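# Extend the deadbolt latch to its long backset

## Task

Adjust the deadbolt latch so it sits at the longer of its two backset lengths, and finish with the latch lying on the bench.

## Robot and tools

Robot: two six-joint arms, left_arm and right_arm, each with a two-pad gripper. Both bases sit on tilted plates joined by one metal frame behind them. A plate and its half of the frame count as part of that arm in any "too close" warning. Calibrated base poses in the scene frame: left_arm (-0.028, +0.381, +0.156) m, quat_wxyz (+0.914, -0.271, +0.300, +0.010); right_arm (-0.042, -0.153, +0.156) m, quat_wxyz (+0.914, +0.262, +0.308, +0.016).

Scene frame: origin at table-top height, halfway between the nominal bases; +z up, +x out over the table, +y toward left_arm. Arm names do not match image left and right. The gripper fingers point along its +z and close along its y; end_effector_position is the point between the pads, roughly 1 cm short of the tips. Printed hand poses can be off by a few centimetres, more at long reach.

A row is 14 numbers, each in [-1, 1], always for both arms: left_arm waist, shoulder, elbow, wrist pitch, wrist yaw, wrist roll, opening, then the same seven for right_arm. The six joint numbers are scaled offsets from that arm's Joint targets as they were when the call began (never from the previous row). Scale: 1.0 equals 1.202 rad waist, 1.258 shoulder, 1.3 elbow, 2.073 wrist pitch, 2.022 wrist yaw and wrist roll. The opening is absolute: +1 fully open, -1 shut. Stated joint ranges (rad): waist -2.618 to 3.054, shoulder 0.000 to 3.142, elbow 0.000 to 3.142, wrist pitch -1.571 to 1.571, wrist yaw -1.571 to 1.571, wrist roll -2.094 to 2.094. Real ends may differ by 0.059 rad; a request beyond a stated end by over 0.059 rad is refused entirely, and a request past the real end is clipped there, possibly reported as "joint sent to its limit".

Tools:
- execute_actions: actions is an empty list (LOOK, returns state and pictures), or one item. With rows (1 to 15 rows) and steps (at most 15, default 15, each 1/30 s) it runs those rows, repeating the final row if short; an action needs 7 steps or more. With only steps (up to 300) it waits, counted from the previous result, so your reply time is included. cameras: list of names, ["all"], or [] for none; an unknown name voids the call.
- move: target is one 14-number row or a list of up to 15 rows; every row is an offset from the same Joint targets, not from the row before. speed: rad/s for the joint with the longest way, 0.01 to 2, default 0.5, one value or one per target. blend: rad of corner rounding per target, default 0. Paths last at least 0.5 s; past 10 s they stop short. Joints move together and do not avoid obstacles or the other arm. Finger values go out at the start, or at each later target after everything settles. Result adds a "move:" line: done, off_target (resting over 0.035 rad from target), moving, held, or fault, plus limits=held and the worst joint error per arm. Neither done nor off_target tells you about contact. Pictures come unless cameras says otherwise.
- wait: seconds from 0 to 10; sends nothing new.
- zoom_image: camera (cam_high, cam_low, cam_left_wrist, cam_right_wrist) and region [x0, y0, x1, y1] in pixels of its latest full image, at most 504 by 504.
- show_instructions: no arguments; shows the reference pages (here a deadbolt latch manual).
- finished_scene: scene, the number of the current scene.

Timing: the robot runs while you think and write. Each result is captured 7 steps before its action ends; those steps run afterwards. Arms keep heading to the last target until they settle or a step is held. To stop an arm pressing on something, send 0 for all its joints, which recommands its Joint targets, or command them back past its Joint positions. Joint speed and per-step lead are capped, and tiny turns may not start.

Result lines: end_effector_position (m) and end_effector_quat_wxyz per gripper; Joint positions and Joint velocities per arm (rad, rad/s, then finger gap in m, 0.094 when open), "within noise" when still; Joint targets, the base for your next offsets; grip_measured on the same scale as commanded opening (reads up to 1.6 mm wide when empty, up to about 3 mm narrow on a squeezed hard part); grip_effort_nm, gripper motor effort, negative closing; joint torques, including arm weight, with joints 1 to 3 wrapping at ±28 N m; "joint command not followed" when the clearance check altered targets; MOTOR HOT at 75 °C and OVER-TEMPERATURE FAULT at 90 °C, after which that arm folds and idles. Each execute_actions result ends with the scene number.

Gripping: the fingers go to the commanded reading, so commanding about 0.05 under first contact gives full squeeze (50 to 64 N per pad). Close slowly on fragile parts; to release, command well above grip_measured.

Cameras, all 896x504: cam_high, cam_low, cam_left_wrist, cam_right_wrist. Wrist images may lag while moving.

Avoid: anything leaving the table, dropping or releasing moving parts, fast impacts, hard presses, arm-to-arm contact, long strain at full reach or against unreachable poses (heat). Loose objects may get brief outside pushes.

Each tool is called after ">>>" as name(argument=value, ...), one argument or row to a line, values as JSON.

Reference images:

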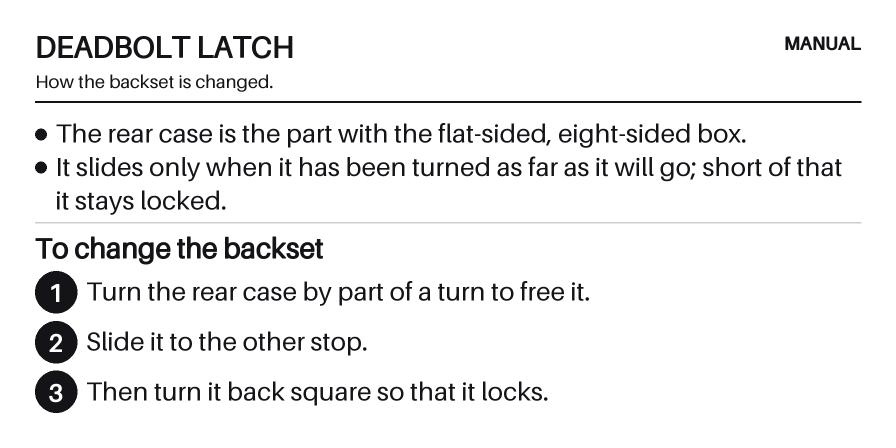

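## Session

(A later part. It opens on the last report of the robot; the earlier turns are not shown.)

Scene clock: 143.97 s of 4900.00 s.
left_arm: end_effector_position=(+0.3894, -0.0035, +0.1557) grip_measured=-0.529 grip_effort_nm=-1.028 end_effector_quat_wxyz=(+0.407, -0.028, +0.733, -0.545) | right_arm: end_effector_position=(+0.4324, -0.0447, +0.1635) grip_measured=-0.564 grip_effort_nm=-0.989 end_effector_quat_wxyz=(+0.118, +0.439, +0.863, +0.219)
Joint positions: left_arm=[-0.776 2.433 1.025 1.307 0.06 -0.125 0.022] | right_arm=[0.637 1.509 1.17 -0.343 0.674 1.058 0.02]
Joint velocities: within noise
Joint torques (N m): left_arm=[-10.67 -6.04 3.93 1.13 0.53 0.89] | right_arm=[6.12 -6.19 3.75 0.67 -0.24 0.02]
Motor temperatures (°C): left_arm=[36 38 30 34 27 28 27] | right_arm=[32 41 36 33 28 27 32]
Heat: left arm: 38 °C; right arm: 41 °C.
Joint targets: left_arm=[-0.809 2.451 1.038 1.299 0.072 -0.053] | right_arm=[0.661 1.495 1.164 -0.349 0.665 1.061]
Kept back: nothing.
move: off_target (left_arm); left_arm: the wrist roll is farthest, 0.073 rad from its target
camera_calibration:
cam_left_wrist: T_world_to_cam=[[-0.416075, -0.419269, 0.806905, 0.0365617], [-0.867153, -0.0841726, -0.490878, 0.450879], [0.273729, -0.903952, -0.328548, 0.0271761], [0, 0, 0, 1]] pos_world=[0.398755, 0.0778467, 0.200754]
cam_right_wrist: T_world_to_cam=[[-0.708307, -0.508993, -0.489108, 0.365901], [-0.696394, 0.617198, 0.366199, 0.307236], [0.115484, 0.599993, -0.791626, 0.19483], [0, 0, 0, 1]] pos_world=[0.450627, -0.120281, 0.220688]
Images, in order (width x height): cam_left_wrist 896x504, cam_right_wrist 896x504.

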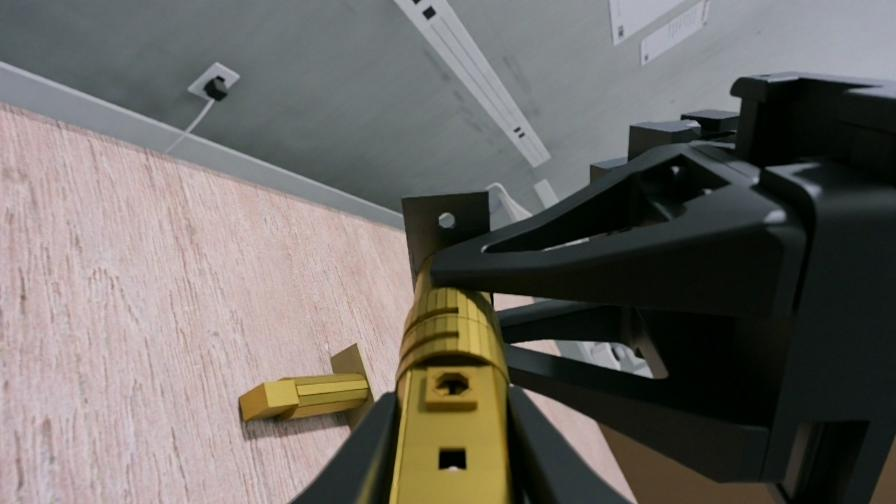

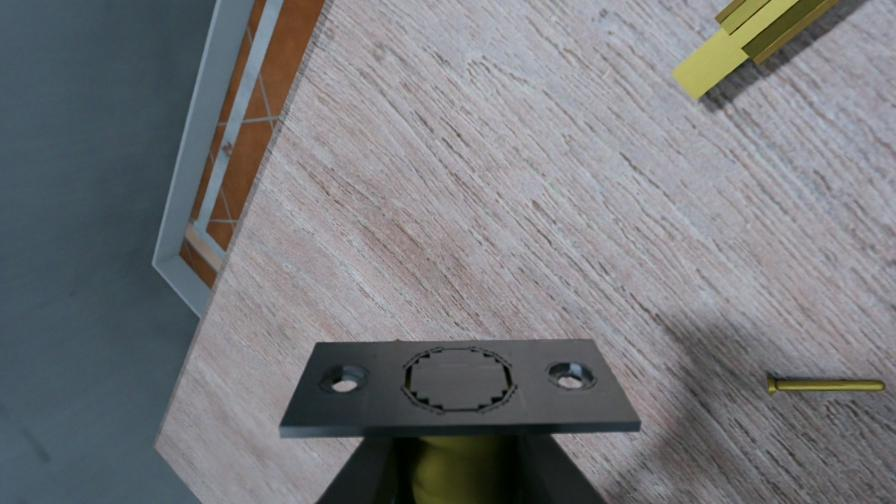

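>>> move(
  target=[0.003,-0.04,-0.040,0.018,0.002,0,-0.7, 0,0,0,0,0,0,-0.76],
  speed=0.1,
  cameras=["cam_left_wrist","cam_right_wrist"],
)

>>> zoom_image(
  camera="cam_left_wrist",
  region=[360, 180, 560, 500],
)

Scene clock: 145.23 s of 4900.00 s.
left_arm: end_effector_position=(+0.3867, +0.0017, +0.1571) grip_measured=-0.529 grip_effort_nm=-1.023 end_effector_quat_wxyz=(+0.413, -0.029, +0.731, -0.543) | right_arm: end_effector_position=(+0.4307, -0.0402, +0.1651) grip_measured=-0.564 grip_effort_nm=-0.989 end_effector_quat_wxyz=(+0.111, +0.434, +0.864, +0.228)
Joint positions: left_arm=[-0.776 2.427 0.998 1.34 0.058 -0.12 0.022] | right_arm=[0.641 1.509 1.17 -0.347 0.654 1.058 0.02]
Joint velocities: within noise
Joint torques (N m): left_arm=[-10.24 -9.78 1.74 1.16 0.6 0.84] | right_arm=[5.78 -6.19 3.73 0.71 -0.03 0.02]
Motor temperatures (°C): left_arm=[36 38 30 34 27 28 27] | right_arm=[32 40 36 33 28 27 32]
Heat: left arm: 38 °C; right arm: 40 °C.
Joint targets: left_arm=[-0.805 2.401 0.986 1.337 0.076 -0.053] | right_arm=[0.661 1.495 1.164 -0.349 0.665 1.061]
Kept back: nothing.
move: off_target (left_arm); left_arm: the wrist roll is farthest, 0.067 rad from its target
camera_calibration:
cam_left_wrist: T_world_to_cam=[[-0.419567, -0.423157, 0.803058, 0.0384459], [-0.861489, -0.0931217, -0.499164, 0.44879], [0.286007, -0.901258, -0.325474, 0.0278586], [0, 0, 0, 1]] pos_world=[0.394791, 0.0831686, 0.202213]
cam_right_wrist: T_world_to_cam=[[-0.702066, -0.509494, -0.497514, 0.366503], [-0.704195, 0.600611, 0.37865, 0.303359], [0.105893, 0.616184, -0.780451, 0.196488], [0, 0, 0, 1]] pos_world=[0.450127, -0.116543, 0.220823]
Images, in order (width x height): cam_left_wrist 896x504, cam_right_wrist 896x504.

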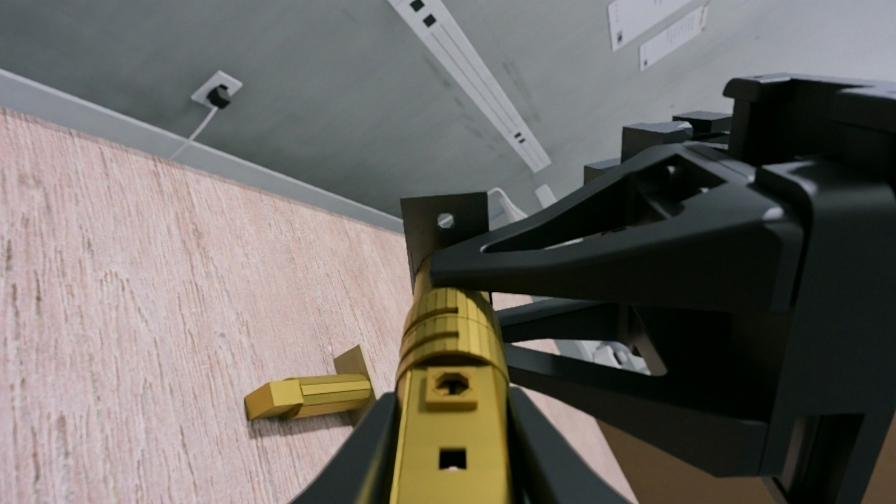

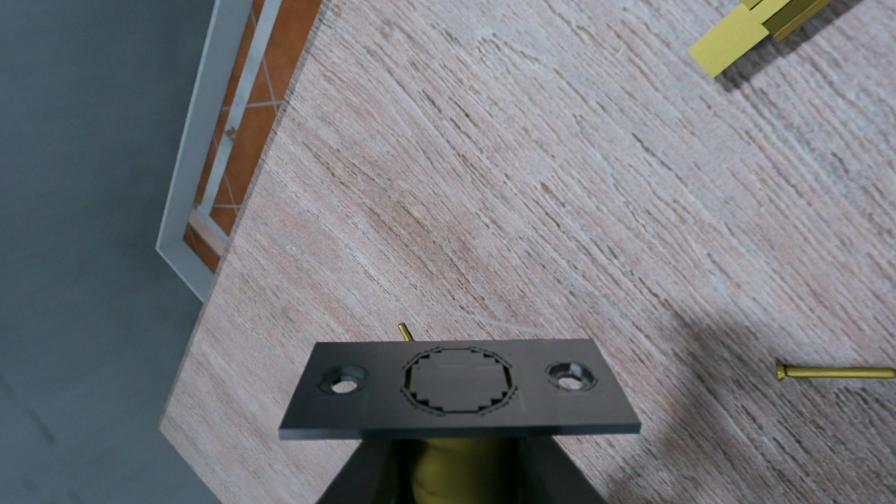

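Scaled by 1.575 from the camera's 896x504 image, which has a finer 1280x720 frame.

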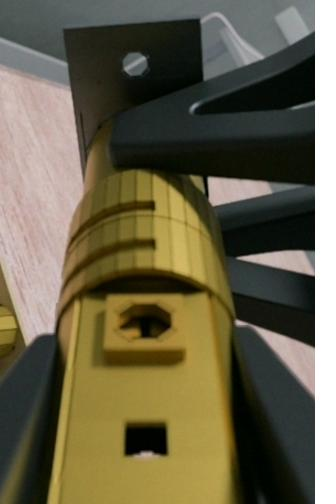

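>>> move(
  target=[0.008,0.044,-0.027,0,0,0.01,-0.7, -0.065,-0.060,0.056,0.0965,0.1385,0,-0.8],
  speed=0.12,
  cameras=["cam_left_wrist","cam_right_wrist"],
)

>>> zoom_image(
  camera="cam_left_wrist",
  region=[360, 180, 560, 500],
)

Scene clock: 149.90 s of 4900.00 s.
left_arm: end_effector_position=(+0.3854, +0.0019, +0.1567) grip_measured=-0.529 grip_effort_nm=-1.023 end_effector_quat_wxyz=(+0.417, -0.021, +0.731, -0.539) | right_arm: end_effector_position=(+0.4389, -0.0506, +0.1656) grip_measured=-0.564 grip_effort_nm=-0.984 end_effector_quat_wxyz=(+0.130, +0.451, +0.856, +0.218)
Joint positions: left_arm=[-0.776 2.427 0.994 1.342 0.059 -0.101 0.022] | right_arm=[0.632 1.502 1.17 -0.318 0.69 1.058 0.02]
Joint velocities: within noise
Joint torques (N m): left_arm=[-9.5 -5.23 -0.65 1.14 0.58 0.82] | right_arm=[0.61 -11.99 10.13 2.5 2.72 0.02]
Motor temperatures (°C): left_arm=[36 39 30 34 27 28 28] | right_arm=[32 41 36 34 29 27 32]
Heat: left arm: 39 °C; right arm: 41 °C.
Joint targets: left_arm=[-0.796 2.456 0.951 1.336 0.076 -0.033] | right_arm=[0.583 1.420 1.237 -0.149 0.945 1.061]
Kept back: nothing.
move: off_target (left_arm, right_arm); left_arm: the wrist roll is farthest, 0.068 rad from its target; right_arm: the wrist yaw is farthest, 0.255 rad from its target
camera_calibration:
cam_left_wrist: T_world_to_cam=[[-0.432126, -0.431267, 0.792007, 0.0448778], [-0.854878, -0.08374, -0.512027, 0.446866], [0.287143, -0.89833, -0.332495, 0.0288931], [0, 0, 0, 1]] pos_world=[0.393112, 0.0827304, 0.202871]
cam_right_wrist: T_world_to_cam=[[-0.716747, -0.48813, -0.497999, 0.374732], [-0.681295, 0.642463, 0.350824, 0.311872], [0.148699, 0.590737, -0.793044, 0.184433], [0, 0, 0, 1]] pos_world=[0.453641, -0.1264, 0.223467]
Images, in order (width x height): cam_left_wrist 896x504, cam_right_wrist 896x504.

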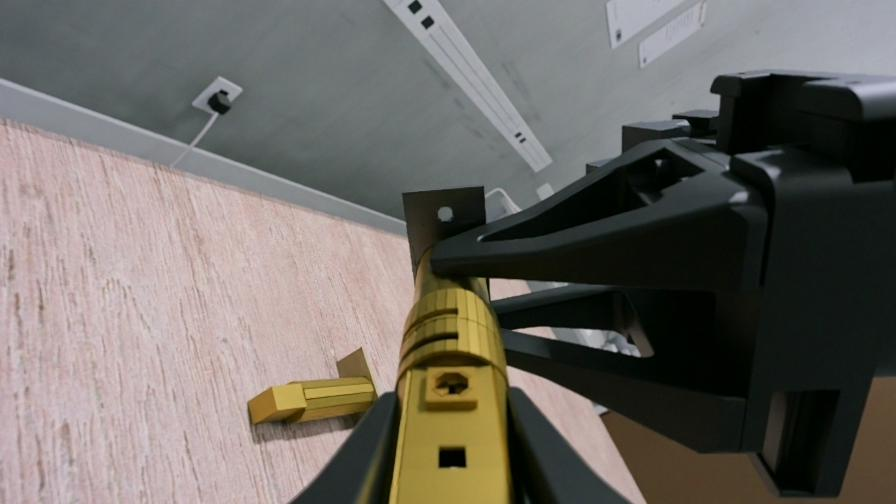

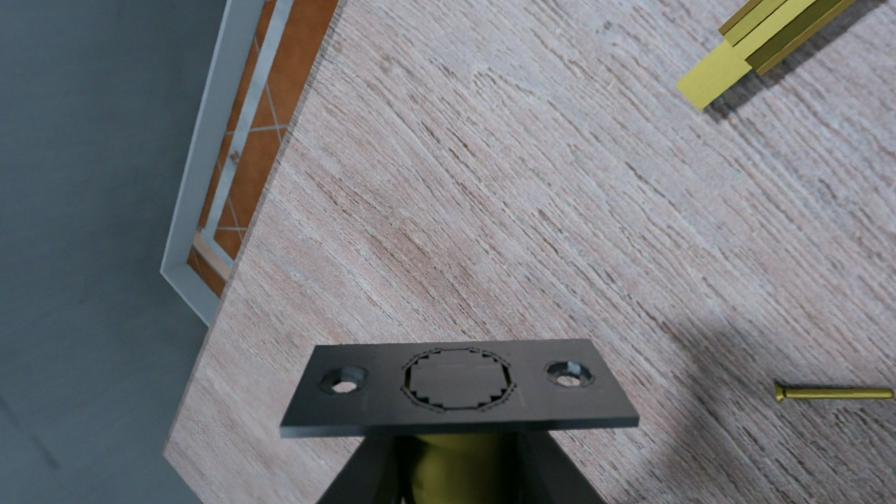

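Scaled by 1.575 from the camera's 896x504 image, which has a finer 1280x720 frame.

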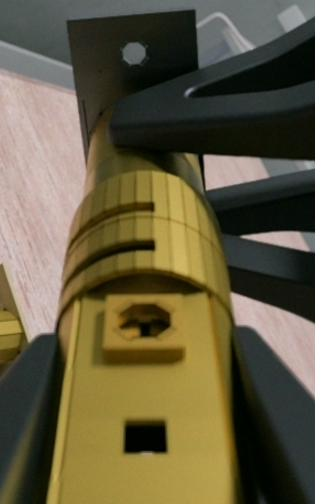

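>>> move(
  target=[-0.0116,-0.0087,0.043,0.003,-0.004,-0.033,-0.7, 0.0624,0.054,-0.056,-0.0815,-0.1325,0,-0.8],
  speed=0.2,
  cameras=["cam_left_wrist"],
)

>>> move(
  target=[0,0,0,0,0,-0.15,-0.7, 0,0,0,0,0,0,-0.8],
  speed=0.3,
  cameras=["cam_left_wrist"],
)

Scene clock: 152.57 s of 4900.00 s.
left_arm: end_effector_position=(+0.3878, +0.0018, +0.1585) grip_measured=-0.529 grip_effort_nm=-1.023 end_effector_quat_wxyz=(+0.414, -0.031, +0.729, -0.545) | right_arm: end_effector_position=(+0.4365, -0.0469, +0.1660) grip_measured=-0.564 grip_effort_nm=-0.984 end_effector_quat_wxyz=(+0.123, +0.445, +0.858, +0.224)
Joint positions: left_arm=[-0.776 2.427 1 1.343 0.059 -0.124 0.022] | right_arm=[0.635 1.502 1.17 -0.327 0.673 1.058 0.02]
Joint velocities: within noise
Joint torques (N m): left_arm=[-10.67 -6.02 3.23 1.17 0.5 0.29] | right_arm=[6.02 -6.28 3.74 0.84 -0.11 0.03]
Motor temperatures (°C): left_arm=[36 38 30 34 27 28 28] | right_arm=[32 42 36 35 29 27 32]
Heat: left arm: 38 °C; right arm: 42 °C.
Joint targets: left_arm=[-0.810 2.445 1.007 1.343 0.068 -0.100] | right_arm=[0.658 1.488 1.164 -0.318 0.677 1.061]
Kept back: nothing.
move: done
camera_calibration:
cam_left_wrist: T_world_to_cam=[[-0.418849, -0.419141, 0.805535, 0.0370923], [-0.860972, -0.0986368, -0.498998, 0.450175], [0.288606, -0.902547, -0.319555, 0.0261253], [0, 0, 0, 1]] pos_world=[0.395584, 0.0835301, 0.203106]
Images, in order (width x height): cam_left_wrist 896x504.

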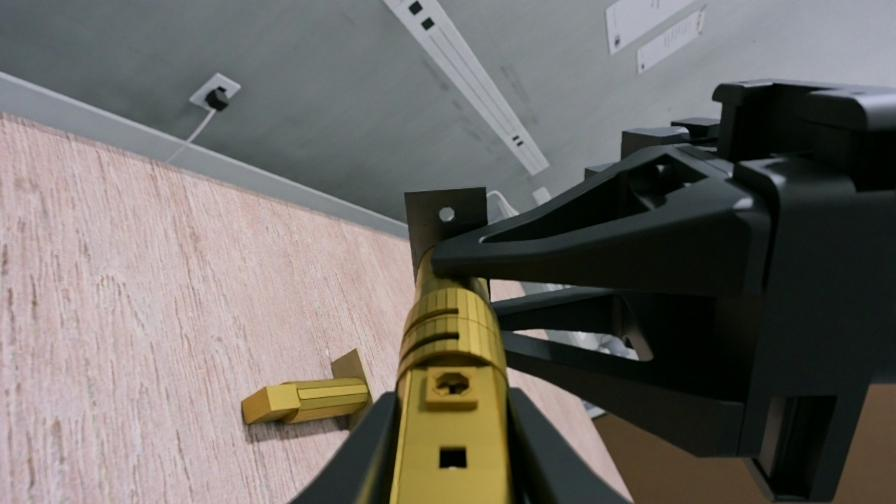

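Scene clock: 154.27 s of 4900.00 s.
left_arm: end_effector_position=(+0.3874, +0.0014, +0.1591) grip_measured=-0.529 grip_effort_nm=-1.028 end_effector_quat_wxyz=(+0.335, -0.131, +0.717, -0.597) | right_arm: end_effector_position=(+0.4360, -0.0470, +0.1658) grip_measured=-0.564 grip_effort_nm=-0.984 end_effector_quat_wxyz=(+0.122, +0.445, +0.859, +0.223)
Joint positions: left_arm=[-0.778 2.427 1 1.343 0.059 -0.4 0.022] | right_arm=[0.635 1.502 1.17 -0.33 0.673 1.058 0.02]
Joint velocities: within noise
Joint torques (N m): left_arm=[-10.48 -6.06 3.3 1.19 0.51 -0.02] | right_arm=[6.01 -6.26 3.74 0.87 -0.1 0.02]
Motor temperatures (°C): left_arm=[36 38 30 34 27 28 28] | right_arm=[32 42 36 35 29 27 32]
Heat: left arm: 38 °C; right arm: 42 °C.
Joint targets: left_arm=[-0.810 2.445 1.007 1.343 0.068 -0.403] | right_arm=[0.658 1.488 1.164 -0.318 0.677 1.061]
Kept back: nothing.
move: done
camera_calibration:
cam_left_wrist: T_world_to_cam=[[-0.227818, -0.269744, 0.935594, -0.0586635], [-0.941735, -0.18315, -0.282118, 0.447001], [0.247454, -0.945354, -0.212303, 0.0249904], [0, 0, 0, 1]] pos_world=[0.401408, 0.0896688, 0.186298]
Images, in order (width x height): cam_left_wrist 896x504.

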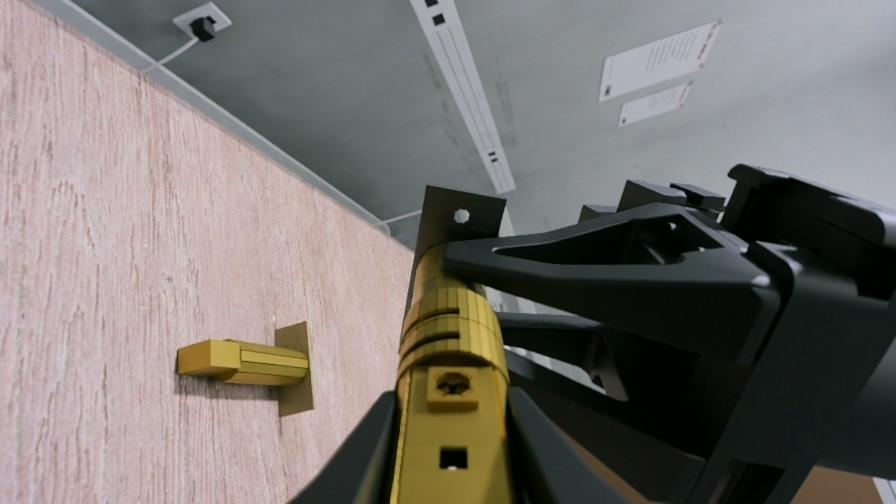

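>>> move(
  target=[0,0,0,0,0,-0.5,-0.7, 0,0,0,0,0,0,-0.8],
  speed=0.5,
  cameras=["cam_left_wrist"],
)

>>> zoom_image(
  camera="cam_left_wrist",
  region=[360, 180, 560, 500],
)

Scene clock: 157.37 s of 4900.00 s.
left_arm: end_effector_position=(+0.3874, +0.0013, +0.1603) grip_measured=-0.529 grip_effort_nm=-1.028 end_effector_quat_wxyz=(+0.005, -0.461, +0.563, -0.686) | right_arm: end_effector_position=(+0.4358, -0.0470, +0.1657) grip_measured=-0.564 grip_effort_nm=-0.989 end_effector_quat_wxyz=(+0.122, +0.445, +0.859, +0.223)
Joint positions: left_arm=[-0.779 2.427 1 1.347 0.059 -1.41 0.022] | right_arm=[0.635 1.502 1.17 -0.331 0.673 1.058 0.02]
Joint velocities: within noise
Joint torques (N m): left_arm=[-10.44 -6.12 3.3 1.16 0.51 -0.05] | right_arm=[6.01 -6.27 3.75 0.87 -0.1 0.02]
Motor temperatures (°C): left_arm=[36 38 30 34 27 28 28] | right_arm=[32 42 36 34 29 27 32]
Heat: left arm: 38 °C; right arm: 42 °C.
Joint targets: left_arm=[-0.810 2.445 1.007 1.343 0.068 -1.414] | right_arm=[0.658 1.488 1.164 -0.318 0.677 1.061]
Kept back: nothing.
move: done
camera_calibration:
cam_left_wrist: T_world_to_cam=[[0.500938, 0.349599, 0.791733, -0.319829], [-0.807263, -0.141114, 0.573074, 0.258146], [0.312071, -0.926211, 0.211529, -0.0678555], [0, 0, 0, 1]] pos_world=[0.389781, 0.0853913, 0.119636]
Images, in order (width x height): cam_left_wrist 896x504.

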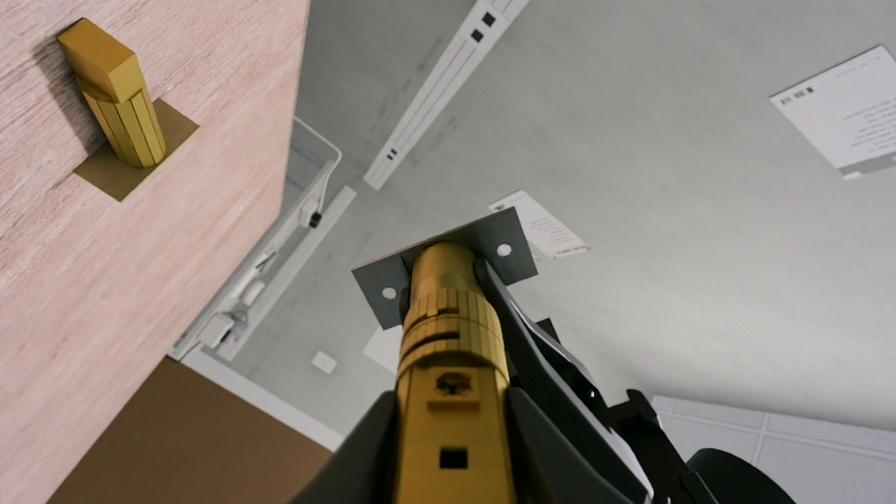

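Scaled by 1.575 from the camera's 896x504 image, which has a finer 1280x720 frame.

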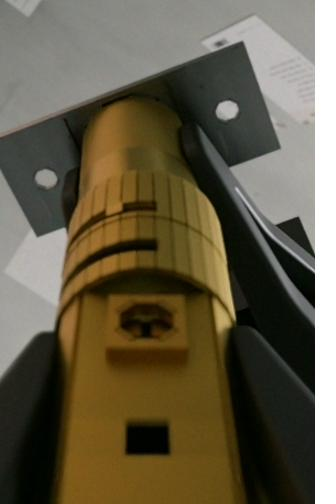

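>>> move(
  target=[0,0,0,0,0,-0.14,-0.7, 0,0,0,0,0,0,-0.8],
  speed=0.3,
  cameras=["cam_left_wrist"],
)

>>> move(
  target=[0,0,0,0,0,-0.04,-0.7, 0,0,0,0,0,0,-0.8],
  speed=0.2,
  cameras=["cam_left_wrist"],
)

>>> zoom_image(
  camera="cam_left_wrist",
  region=[340, 160, 580, 500],
)

Scene clock: 159.30 s of 4900.00 s.
left_arm: end_effector_position=(+0.3876, +0.0014, +0.1605) grip_measured=-0.529 grip_effort_nm=-1.023 end_effector_quat_wxyz=(-0.091, -0.535, +0.493, -0.680) | right_arm: end_effector_position=(+0.4357, -0.0470, +0.1657) grip_measured=-0.564 grip_effort_nm=-0.989 end_effector_quat_wxyz=(+0.122, +0.444, +0.859, +0.223)
Joint positions: left_arm=[-0.779 2.427 1 1.348 0.059 -1.691 0.022] | right_arm=[0.635 1.502 1.17 -0.331 0.673 1.058 0.02]
Joint velocities: within noise
Joint torques (N m): left_arm=[-10.41 -6.06 3.32 1.16 0.5 -0.06] | right_arm=[6 -6.27 3.75 0.88 -0.1 0.02]
Motor temperatures (°C): left_arm=[37 38 30 34 27 28 28] | right_arm=[32 42 36 34 29 27 32]
Heat: left arm: 38 °C; right arm: 42 °C.
Joint targets: left_arm=[-0.810 2.445 1.007 1.343 0.068 -1.697] | right_arm=[0.658 1.488 1.164 -0.318 0.677 1.061]
Kept back: nothing.
move: done
camera_calibration:
cam_left_wrist: T_world_to_cam=[[0.643505, 0.485011, 0.59217, -0.343538], [-0.662511, -0.034564, 0.748254, 0.173824], [0.383379, -0.873825, 0.299083, -0.109595], [0, 0, 0, 1]] pos_world=[0.378245, 0.0768609, 0.106146]
Images, in order (width x height): cam_left_wrist 896x504.

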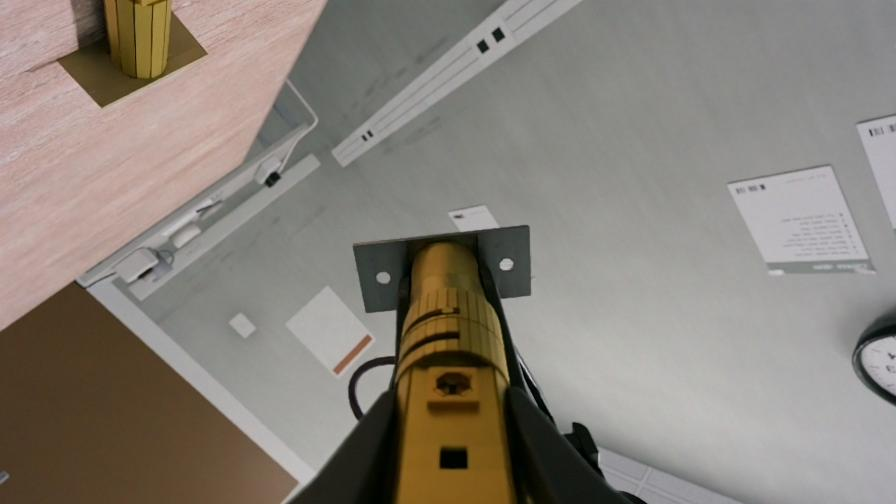

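Scene clock: 160.33 s of 4900.00 s.
left_arm: end_effector_position=(+0.3877, +0.0015, +0.1606) grip_measured=-0.529 grip_effort_nm=-1.018 end_effector_quat_wxyz=(-0.119, -0.555, +0.470, -0.676) | right_arm: end_effector_position=(+0.4357, -0.0470, +0.1657) grip_measured=-0.564 grip_effort_nm=-0.989 end_effector_quat_wxyz=(+0.122, +0.444, +0.859, +0.223)
Joint positions: left_arm=[-0.779 2.427 1 1.348 0.059 -1.773 0.022] | right_arm=[0.635 1.502 1.17 -0.332 0.673 1.058 0.02]
Joint velocities: within noise
Joint torques (N m): left_arm=[-10.44 -6.13 3.37 1.12 0.5 -0.03] | right_arm=[6.02 -6.27 3.74 0.88 -0.11 0.03]
Motor temperatures (°C): left_arm=[37 38 30 34 27 28 28] | right_arm=[32 42 36 34 29 27 32]
Heat: left arm: 38 °C; right arm: 42 °C.
Joint targets: left_arm=[-0.810 2.445 1.007 1.343 0.068 -1.778] | right_arm=[0.658 1.488 1.164 -0.318 0.677 1.061]
Kept back: nothing.
move: done
camera_calibration:
cam_left_wrist: T_world_to_cam=[[0.675879, 0.518163, 0.524114, -0.345399], [-0.614081, 0.00268885, 0.789239, 0.148392], [0.407545, -0.855278, 0.320011, -0.122361], [0, 0, 0, 1]] pos_world=[0.37444, 0.0739216, 0.103068]
Images, in order (width x height): cam_left_wrist 896x504.

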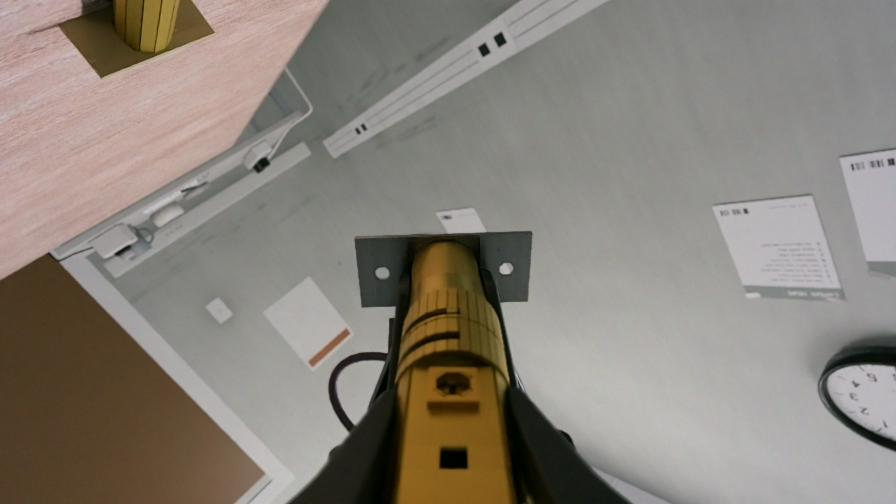

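Scaled by 1.482 from the camera's 896x504 image, which has a finer 1280x720 frame.

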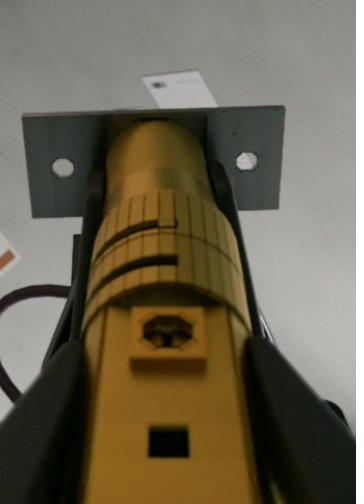

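>>> move(
  target=[0,0,0,0,0,-0.03,-0.7, 0,0,0,0,0,0,-0.8],
  speed=0.2,
  cameras=["cam_left_wrist"],
)

>>> zoom_image(
  camera="cam_left_wrist",
  region=[340, 160, 580, 500],
)

Scene clock: 161.43 s of 4900.00 s.
left_arm: end_effector_position=(+0.3877, +0.0015, +0.1606) grip_measured=-0.529 grip_effort_nm=-1.023 end_effector_quat_wxyz=(-0.135, -0.566, +0.457, -0.673) | right_arm: end_effector_position=(+0.4354, -0.0470, +0.1655) grip_measured=-0.564 grip_effort_nm=-0.984 end_effector_quat_wxyz=(+0.122, +0.444, +0.859, +0.222)
Joint positions: left_arm=[-0.779 2.427 1 1.348 0.059 -1.821 0.022] | right_arm=[0.635 1.502 1.17 -0.333 0.673 1.058 0.02]
Joint velocities: within noise
Joint torques (N m): left_arm=[-10.43 -5.97 3.34 1.13 0.49 -0.2] | right_arm=[6.02 -6.26 3.73 0.9 -0.1 0.02]
Motor temperatures (°C): left_arm=[37 38 30 34 27 28 28] | right_arm=[32 42 36 34 29 27 32]
Heat: left arm: 38 °C; right arm: 42 °C.
Joint targets: left_arm=[-0.810 2.445 1.007 1.343 0.068 -1.839] | right_arm=[0.658 1.488 1.164 -0.318 0.677 1.061]
Kept back: nothing.
move: done
camera_calibration:
cam_left_wrist: T_world_to_cam=[[0.692828, 0.53542, 0.483026, -0.345398], [-0.584845, 0.0253723, 0.810748, 0.133569], [0.421836, -0.844205, 0.330716, -0.129637], [0, 0, 0, 1]] pos_world=[0.372105, 0.0721039, 0.101419]
Images, in order (width x height): cam_left_wrist 896x504.

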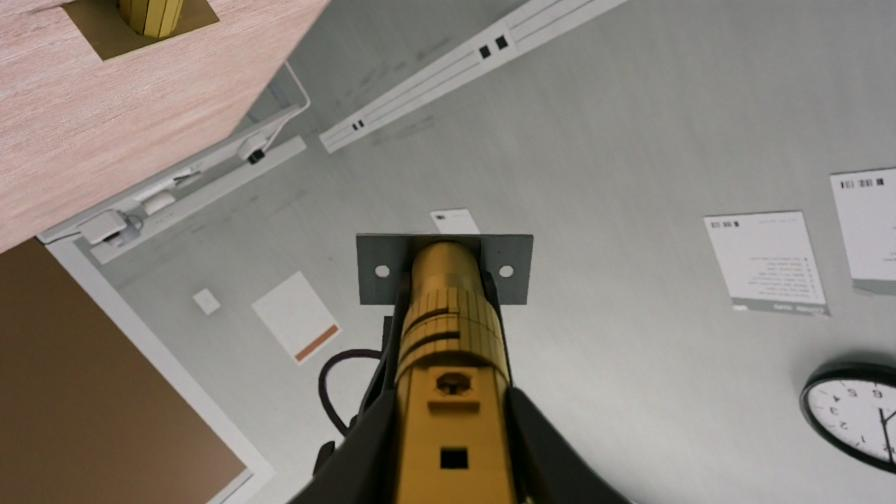

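Scaled by 1.482 from the camera's 896x504 image, which has a finer 1280x720 frame.

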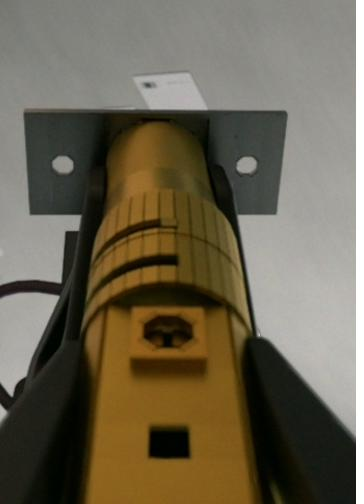

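>>> execute_actions(
  actions=[
    {"rows":[[0,0,0,0,0,0.007,-0.6,0,0,0,0,0,0,-0.8],[0,0,0,0,0,0.007,-0.57,0,0,0,0,0,0,-0.8],[0,0,0,0,0,0.007,-0.54,0,0,0,0,0,0,-0.8],[0,0,0,0,0,0.007,-0.51,0,0,0,0,0,0,-0.8],[0,0,0,0,0,0.007,-0.47,0,0,0,0,0,0,-0.8],[0,0,0,0,0,0.007,-0.4,0,0,0,0,0,0,-0.8],[0,0,0,0,0,0.007,-0.3,0,0,0,0,0,0,-0.8],[0,0,0,0,0,0.007,-0.2,0,0,0,0,0,0,-0.8],[0,0,0,0,0,0.007,-0.1,0,0,0,0,0,0,-0.8],[0,0,0,0,0,0.007,0,0,0,0,0,0,0,-0.8],[0,0,0,0,0,0.007,0.1,0,0,0,0,0,0,-0.8]]},
  ],
)

>>> move(
  target=[0.029,-0.0954,-0.157,0.0637,0.0084,0,0.15, 0,0,0,0,0,0,-0.8],
  speed=0.2,
  cameras=["cam_left_wrist","cam_right_wrist"],
)

Scene clock: 162.87 s of 4900.00 s.
left_arm: end_effector_position=(+0.3875, +0.0013, +0.1606) grip_measured=-0.267 grip_effort_nm=-0.139 end_effector_quat_wxyz=(-0.135, -0.566, +0.457, -0.672) | right_arm: end_effector_position=(+0.4355, -0.0470, +0.1656) grip_measured=-0.564 grip_effort_nm=-0.989 end_effector_quat_wxyz=(+0.122, +0.444, +0.859, +0.223)
Joint positions: left_arm=[-0.779 2.427 1 1.348 0.059 -1.821 0.034] | right_arm=[0.635 1.502 1.17 -0.333 0.673 1.058 0.02]
Joint velocities: left_arm=[0.007 0.017 0.022 -0.081 0.007 0.022 0.145] | right_arm=[within noise]
Joint torques (N m): left_arm=[-10.5 -6.04 3.3 1.16 0.49 -0.05] | right_arm=[5.98 -6.27 3.71 0.9 -0.1 0.03]
Motor temperatures (°C): left_arm=[37 38 30 34 27 28 28] | right_arm=[32 42 36 34 29 27 32]
Heat: left arm: 38 °C; right arm: 42 °C.
Joint targets: left_arm=[-0.810 2.445 1.007 1.343 0.068 -1.824] | right_arm=[0.658 1.488 1.164 -0.318 0.677 1.061]
Steps of this call (1-35: nothing new was sent; 36-43: this action's first 8). Readings (joint positions of left_arm | right_arm):
36: [-0.779 2.427 1.000 1.348 0.059 -1.821] | [0.635 1.502 1.170 -0.333 0.673 1.058]
37: [-0.779 2.427 1.000 1.348 0.059 -1.821] | [0.635 1.502 1.170 -0.333 0.673 1.058]
39: [-0.779 2.427 1.000 1.348 0.059 -1.821] | [0.635 1.502 1.170 -0.333 0.673 1.058]
43: the state above

Scene clock: 164.73 s of 4900.00 s.
left_arm: end_effector_position=(+0.3601, +0.0328, +0.1629) grip_measured=+0.148 grip_effort_nm=0.105 end_effector_quat_wxyz=(-0.137, -0.567, +0.459, -0.670) | right_arm: end_effector_position=(+0.4352, -0.0470, +0.1654) grip_measured=-0.564 grip_effort_nm=-0.989 end_effector_quat_wxyz=(+0.121, +0.444, +0.860, +0.222)
Joint positions: left_arm=[-0.774 2.356 0.809 1.461 0.065 -1.821 0.054] | right_arm=[0.635 1.502 1.17 -0.334 0.673 1.058 0.02]
Joint velocities: within noise
Joint torques (N m): left_arm=[-7.12 -9.4 1.84 1.31 0.61 -0.04] | right_arm=[6.01 -6.26 3.74 0.9 -0.1 0.02]
Motor temperatures (°C): left_arm=[37 38 30 34 27 28 28] | right_arm=[32 42 36 34 29 27 32]
Heat: left arm: 38 °C; right arm: 42 °C.
Joint targets: left_arm=[-0.775 2.325 0.803 1.475 0.085 -1.824] | right_arm=[0.658 1.488 1.164 -0.318 0.677 1.061]
Kept back: nothing.
move: done
camera_calibration:
cam_left_wrist: T_world_to_cam=[[0.698012, 0.530106, 0.481422, -0.345532], [-0.581191, 0.0266431, 0.813331, 0.112943], [0.418325, -0.847513, 0.32669, -0.0902996], [0, 0, 0, 1]] pos_world=[0.344602, 0.10363, 0.103986]
cam_right_wrist: T_world_to_cam=[[-0.71088, -0.497708, -0.496927, 0.37059], [-0.691388, 0.624093, 0.363992, 0.308422], [0.128967, 0.602324, -0.787765, 0.190995], [0, 0, 0, 1]] pos_world=[0.452052, -0.123079, 0.222352]
Images, in order (width x height): cam_left_wrist 896x504, cam_right_wrist 896x504.

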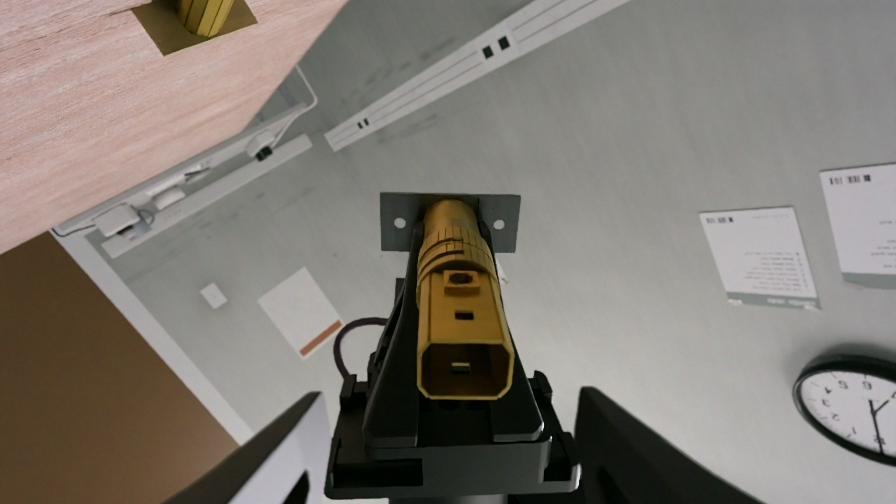

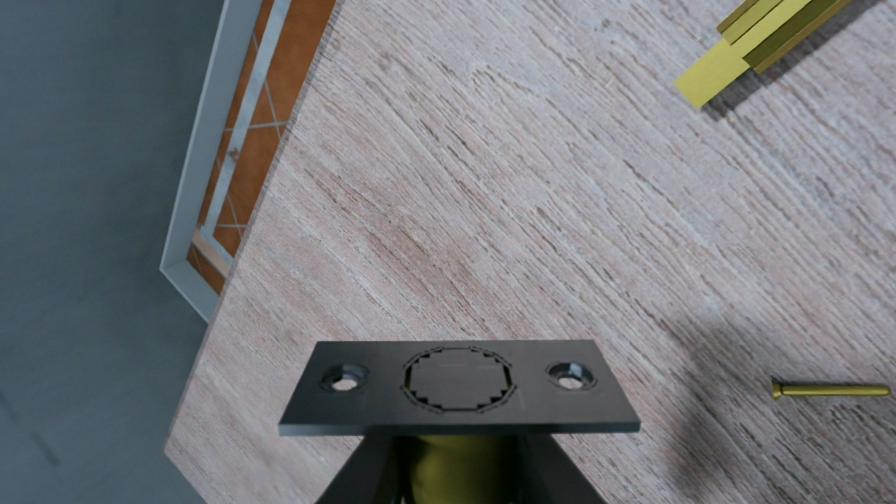

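>>> move(
  target=[
    [0.146,-0.816,-0.156,-0.47,0,0.45,0.15, 0,0,0,0,0,0,-0.8],
    [0.146,-0.816,-0.156,-0.47,0,0.45,0.15, 0,0.5537,0.4096,-0.2477,0.1177,-0.0064,-0.8],
  ],
  speed=[0.7,0.4],
  blend=0.1,
  cameras=["all"],
)

>>> zoom_image(
  camera="cam_low",
  region=[370, 210, 490, 300],
)

Scene clock: 174.73 s of 4900.00 s.
left_arm: end_effector_position=(+0.4102, +0.2260, +0.2276) grip_measured=+0.148 grip_effort_nm=0.095 end_effector_quat_wxyz=(+0.144, -0.360, +0.710, -0.588) | right_arm: end_effector_position=(+0.3981, +0.0279, +0.0474) grip_measured=-0.564 grip_effort_nm=-0.984 end_effector_quat_wxyz=(+0.037, +0.248, +0.968, -0.024)
Joint positions: left_arm=[-0.599 1.318 0.606 0.505 0.067 -0.93 0.054] | right_arm=[0.635 2.178 1.674 -0.816 0.895 1.058 0.02]
Joint velocities: within noise
Joint torques (N m): left_arm=[-3.3 -5.6 3.96 1.14 0.57 0.18] | right_arm=[8.84 -7.32 5.37 -0.08 0.26 -0.11]
Motor temperatures (°C): left_arm=[35 38 30 34 27 28 27] | right_arm=[33 42 36 34 28 27 32]
Heat: left arm: 38 °C; right arm: 42 °C.
Joint targets: left_arm=[-0.599 1.299 0.600 0.500 0.085 -0.914] | right_arm=[0.658 2.185 1.696 -0.832 0.915 1.048]
Kept back: nothing.
move: done
camera_calibration:
cam_left_wrist: T_world_to_cam=[[0.327382, -0.067631, 0.942469, -0.331914], [-0.910834, -0.287968, 0.295728, 0.408436], [0.251401, -0.955249, -0.155876, 0.233954], [0, 0, 0, 1]] pos_world=[0.421863, 0.318653, 0.228501]
cam_right_wrist: T_world_to_cam=[[-0.490053, -0.871464, 0.0199495, 0.220918], [-0.813112, 0.465249, 0.349846, 0.332555], [-0.314159, 0.155222, -0.936595, 0.253587], [0, 0, 0, 1]] pos_world=[0.458333, -0.00156097, 0.116758]

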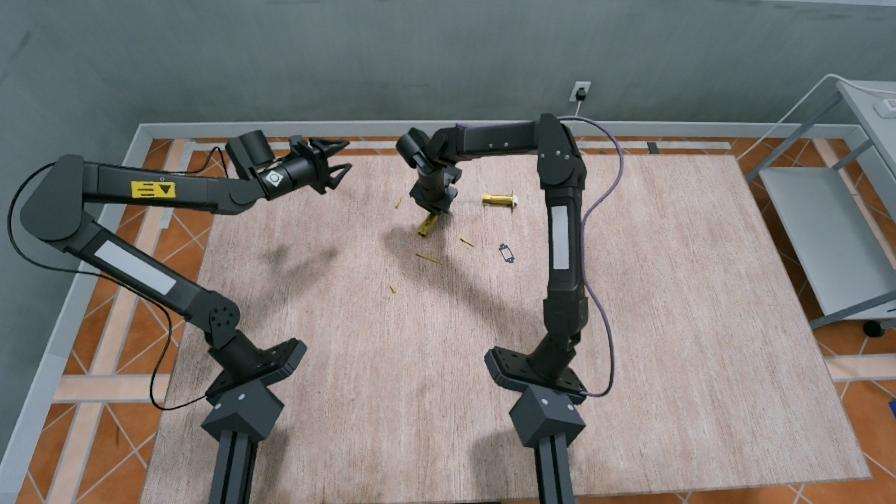

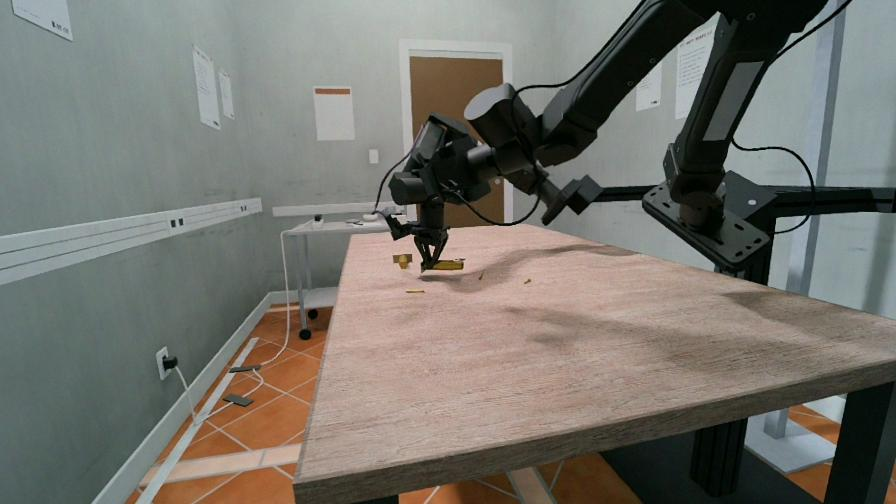

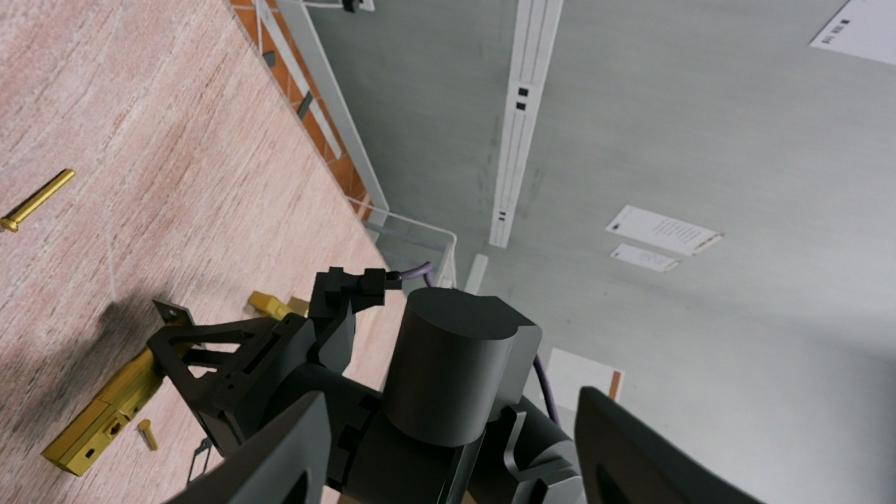

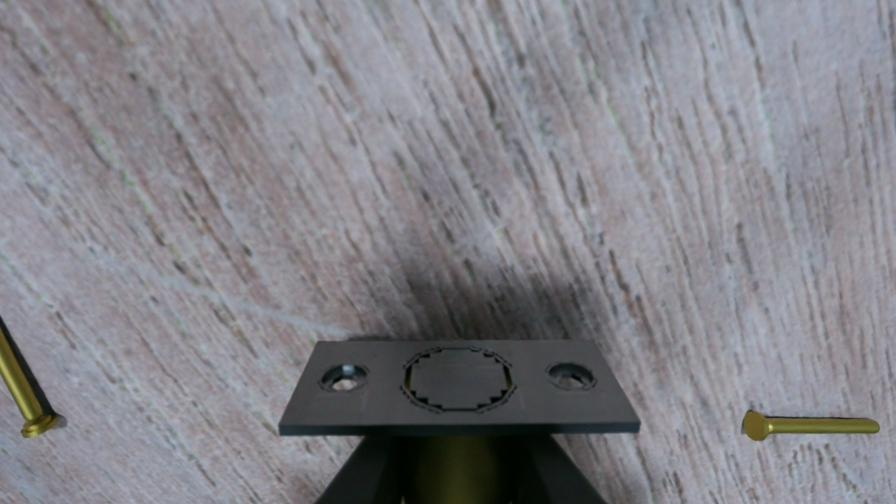

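Scaled by 4.200 from the camera's 896x504 image, which has a finer 1280x720 frame.

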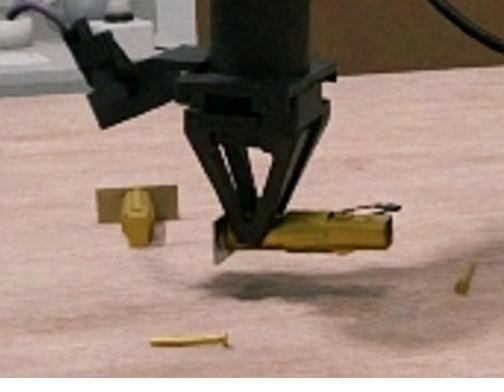

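>>> move(
  target=[0,0,0,0,0,0,0.15, -0.0279,0.018,-0.0621,0.0671,0.0119,-0.0292,-0.8],
  speed=0.12,
  cameras=["cam_low","cam_right_wrist","cam_left_wrist"],
)

>>> zoom_image(
  camera="cam_low",
  region=[390, 230, 490, 300],
)

Scene clock: 177.50 s of 4900.00 s.
left_arm: end_effector_position=(+0.4101, +0.2259, +0.2275) grip_measured=+0.148 grip_effort_nm=0.105 end_effector_quat_wxyz=(+0.144, -0.360, +0.710, -0.588) | right_arm: end_effector_position=(+0.3975, +0.0297, +0.0305) grip_measured=-0.564 grip_effort_nm=-0.984 end_effector_quat_wxyz=(+0.052, +0.243, +0.968, -0.029)
Joint positions: left_arm=[-0.599 1.318 0.606 0.504 0.067 -0.93 0.054] | right_arm=[0.617 2.194 1.626 -0.705 0.919 1.001 0.02]
Joint velocities: within noise
Joint torques (N m): left_arm=[-3.54 -5.68 3.89 1.12 0.58 0.18] | right_arm=[7.69 -6.86 2.48 0.23 0.28 -0.11]
Motor temperatures (°C): left_arm=[35 38 30 34 27 28 27] | right_arm=[33 42 36 34 28 27 32]
Heat: left arm: 38 °C; right arm: 42 °C.
Joint targets: left_arm=[-0.599 1.299 0.600 0.500 0.085 -0.915] | right_arm=[0.624 2.207 1.616 -0.692 0.939 0.989]
Kept back: nothing.
move: done
camera_calibration:
cam_left_wrist: T_world_to_cam=[[0.327587, -0.0678329, 0.942383, -0.331859], [-0.910843, -0.287754, 0.295911, 0.408297], [0.251102, -0.955299, -0.15605, 0.234102], [0, 0, 0, 1]] pos_world=[0.421823, 0.318615, 0.22845]
cam_right_wrist: T_world_to_cam=[[-0.481207, -0.876326, 0.0222158, 0.219051], [-0.827109, 0.462285, 0.319663, 0.34368], [-0.290399, 0.135449, -0.947271, 0.228814], [0, 0, 0, 1]] pos_world=[0.456117, 0.0020893, 0.102021]
Images, in order (width x height): cam_low 896x504, cam_left_wrist 896x504, cam_right_wrist 896x504.

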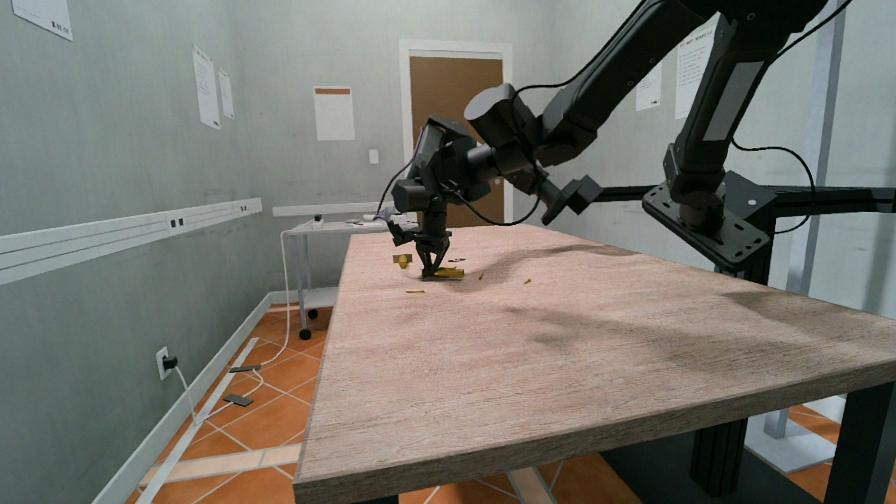

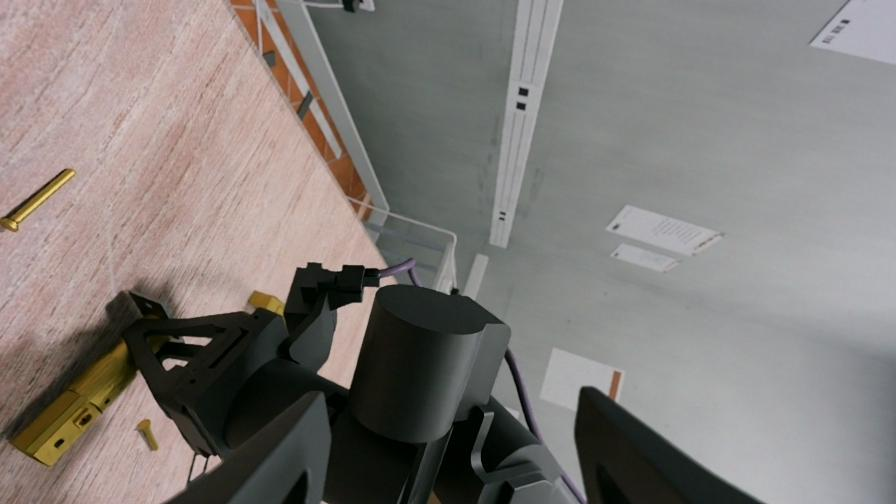

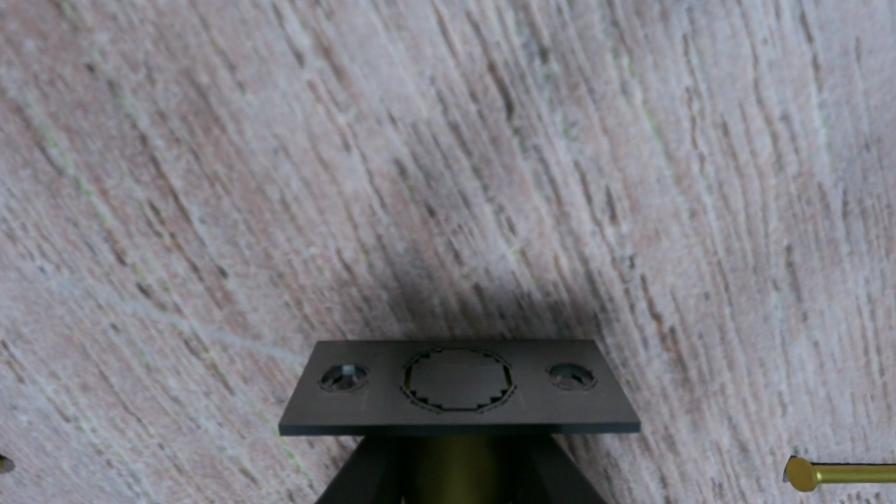

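Scaled by 5.040 from the camera's 896x504 image, which has a finer 1280x720 frame.

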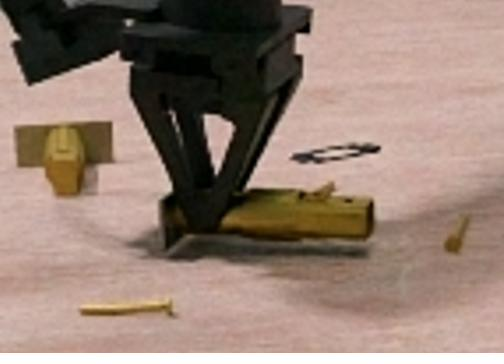

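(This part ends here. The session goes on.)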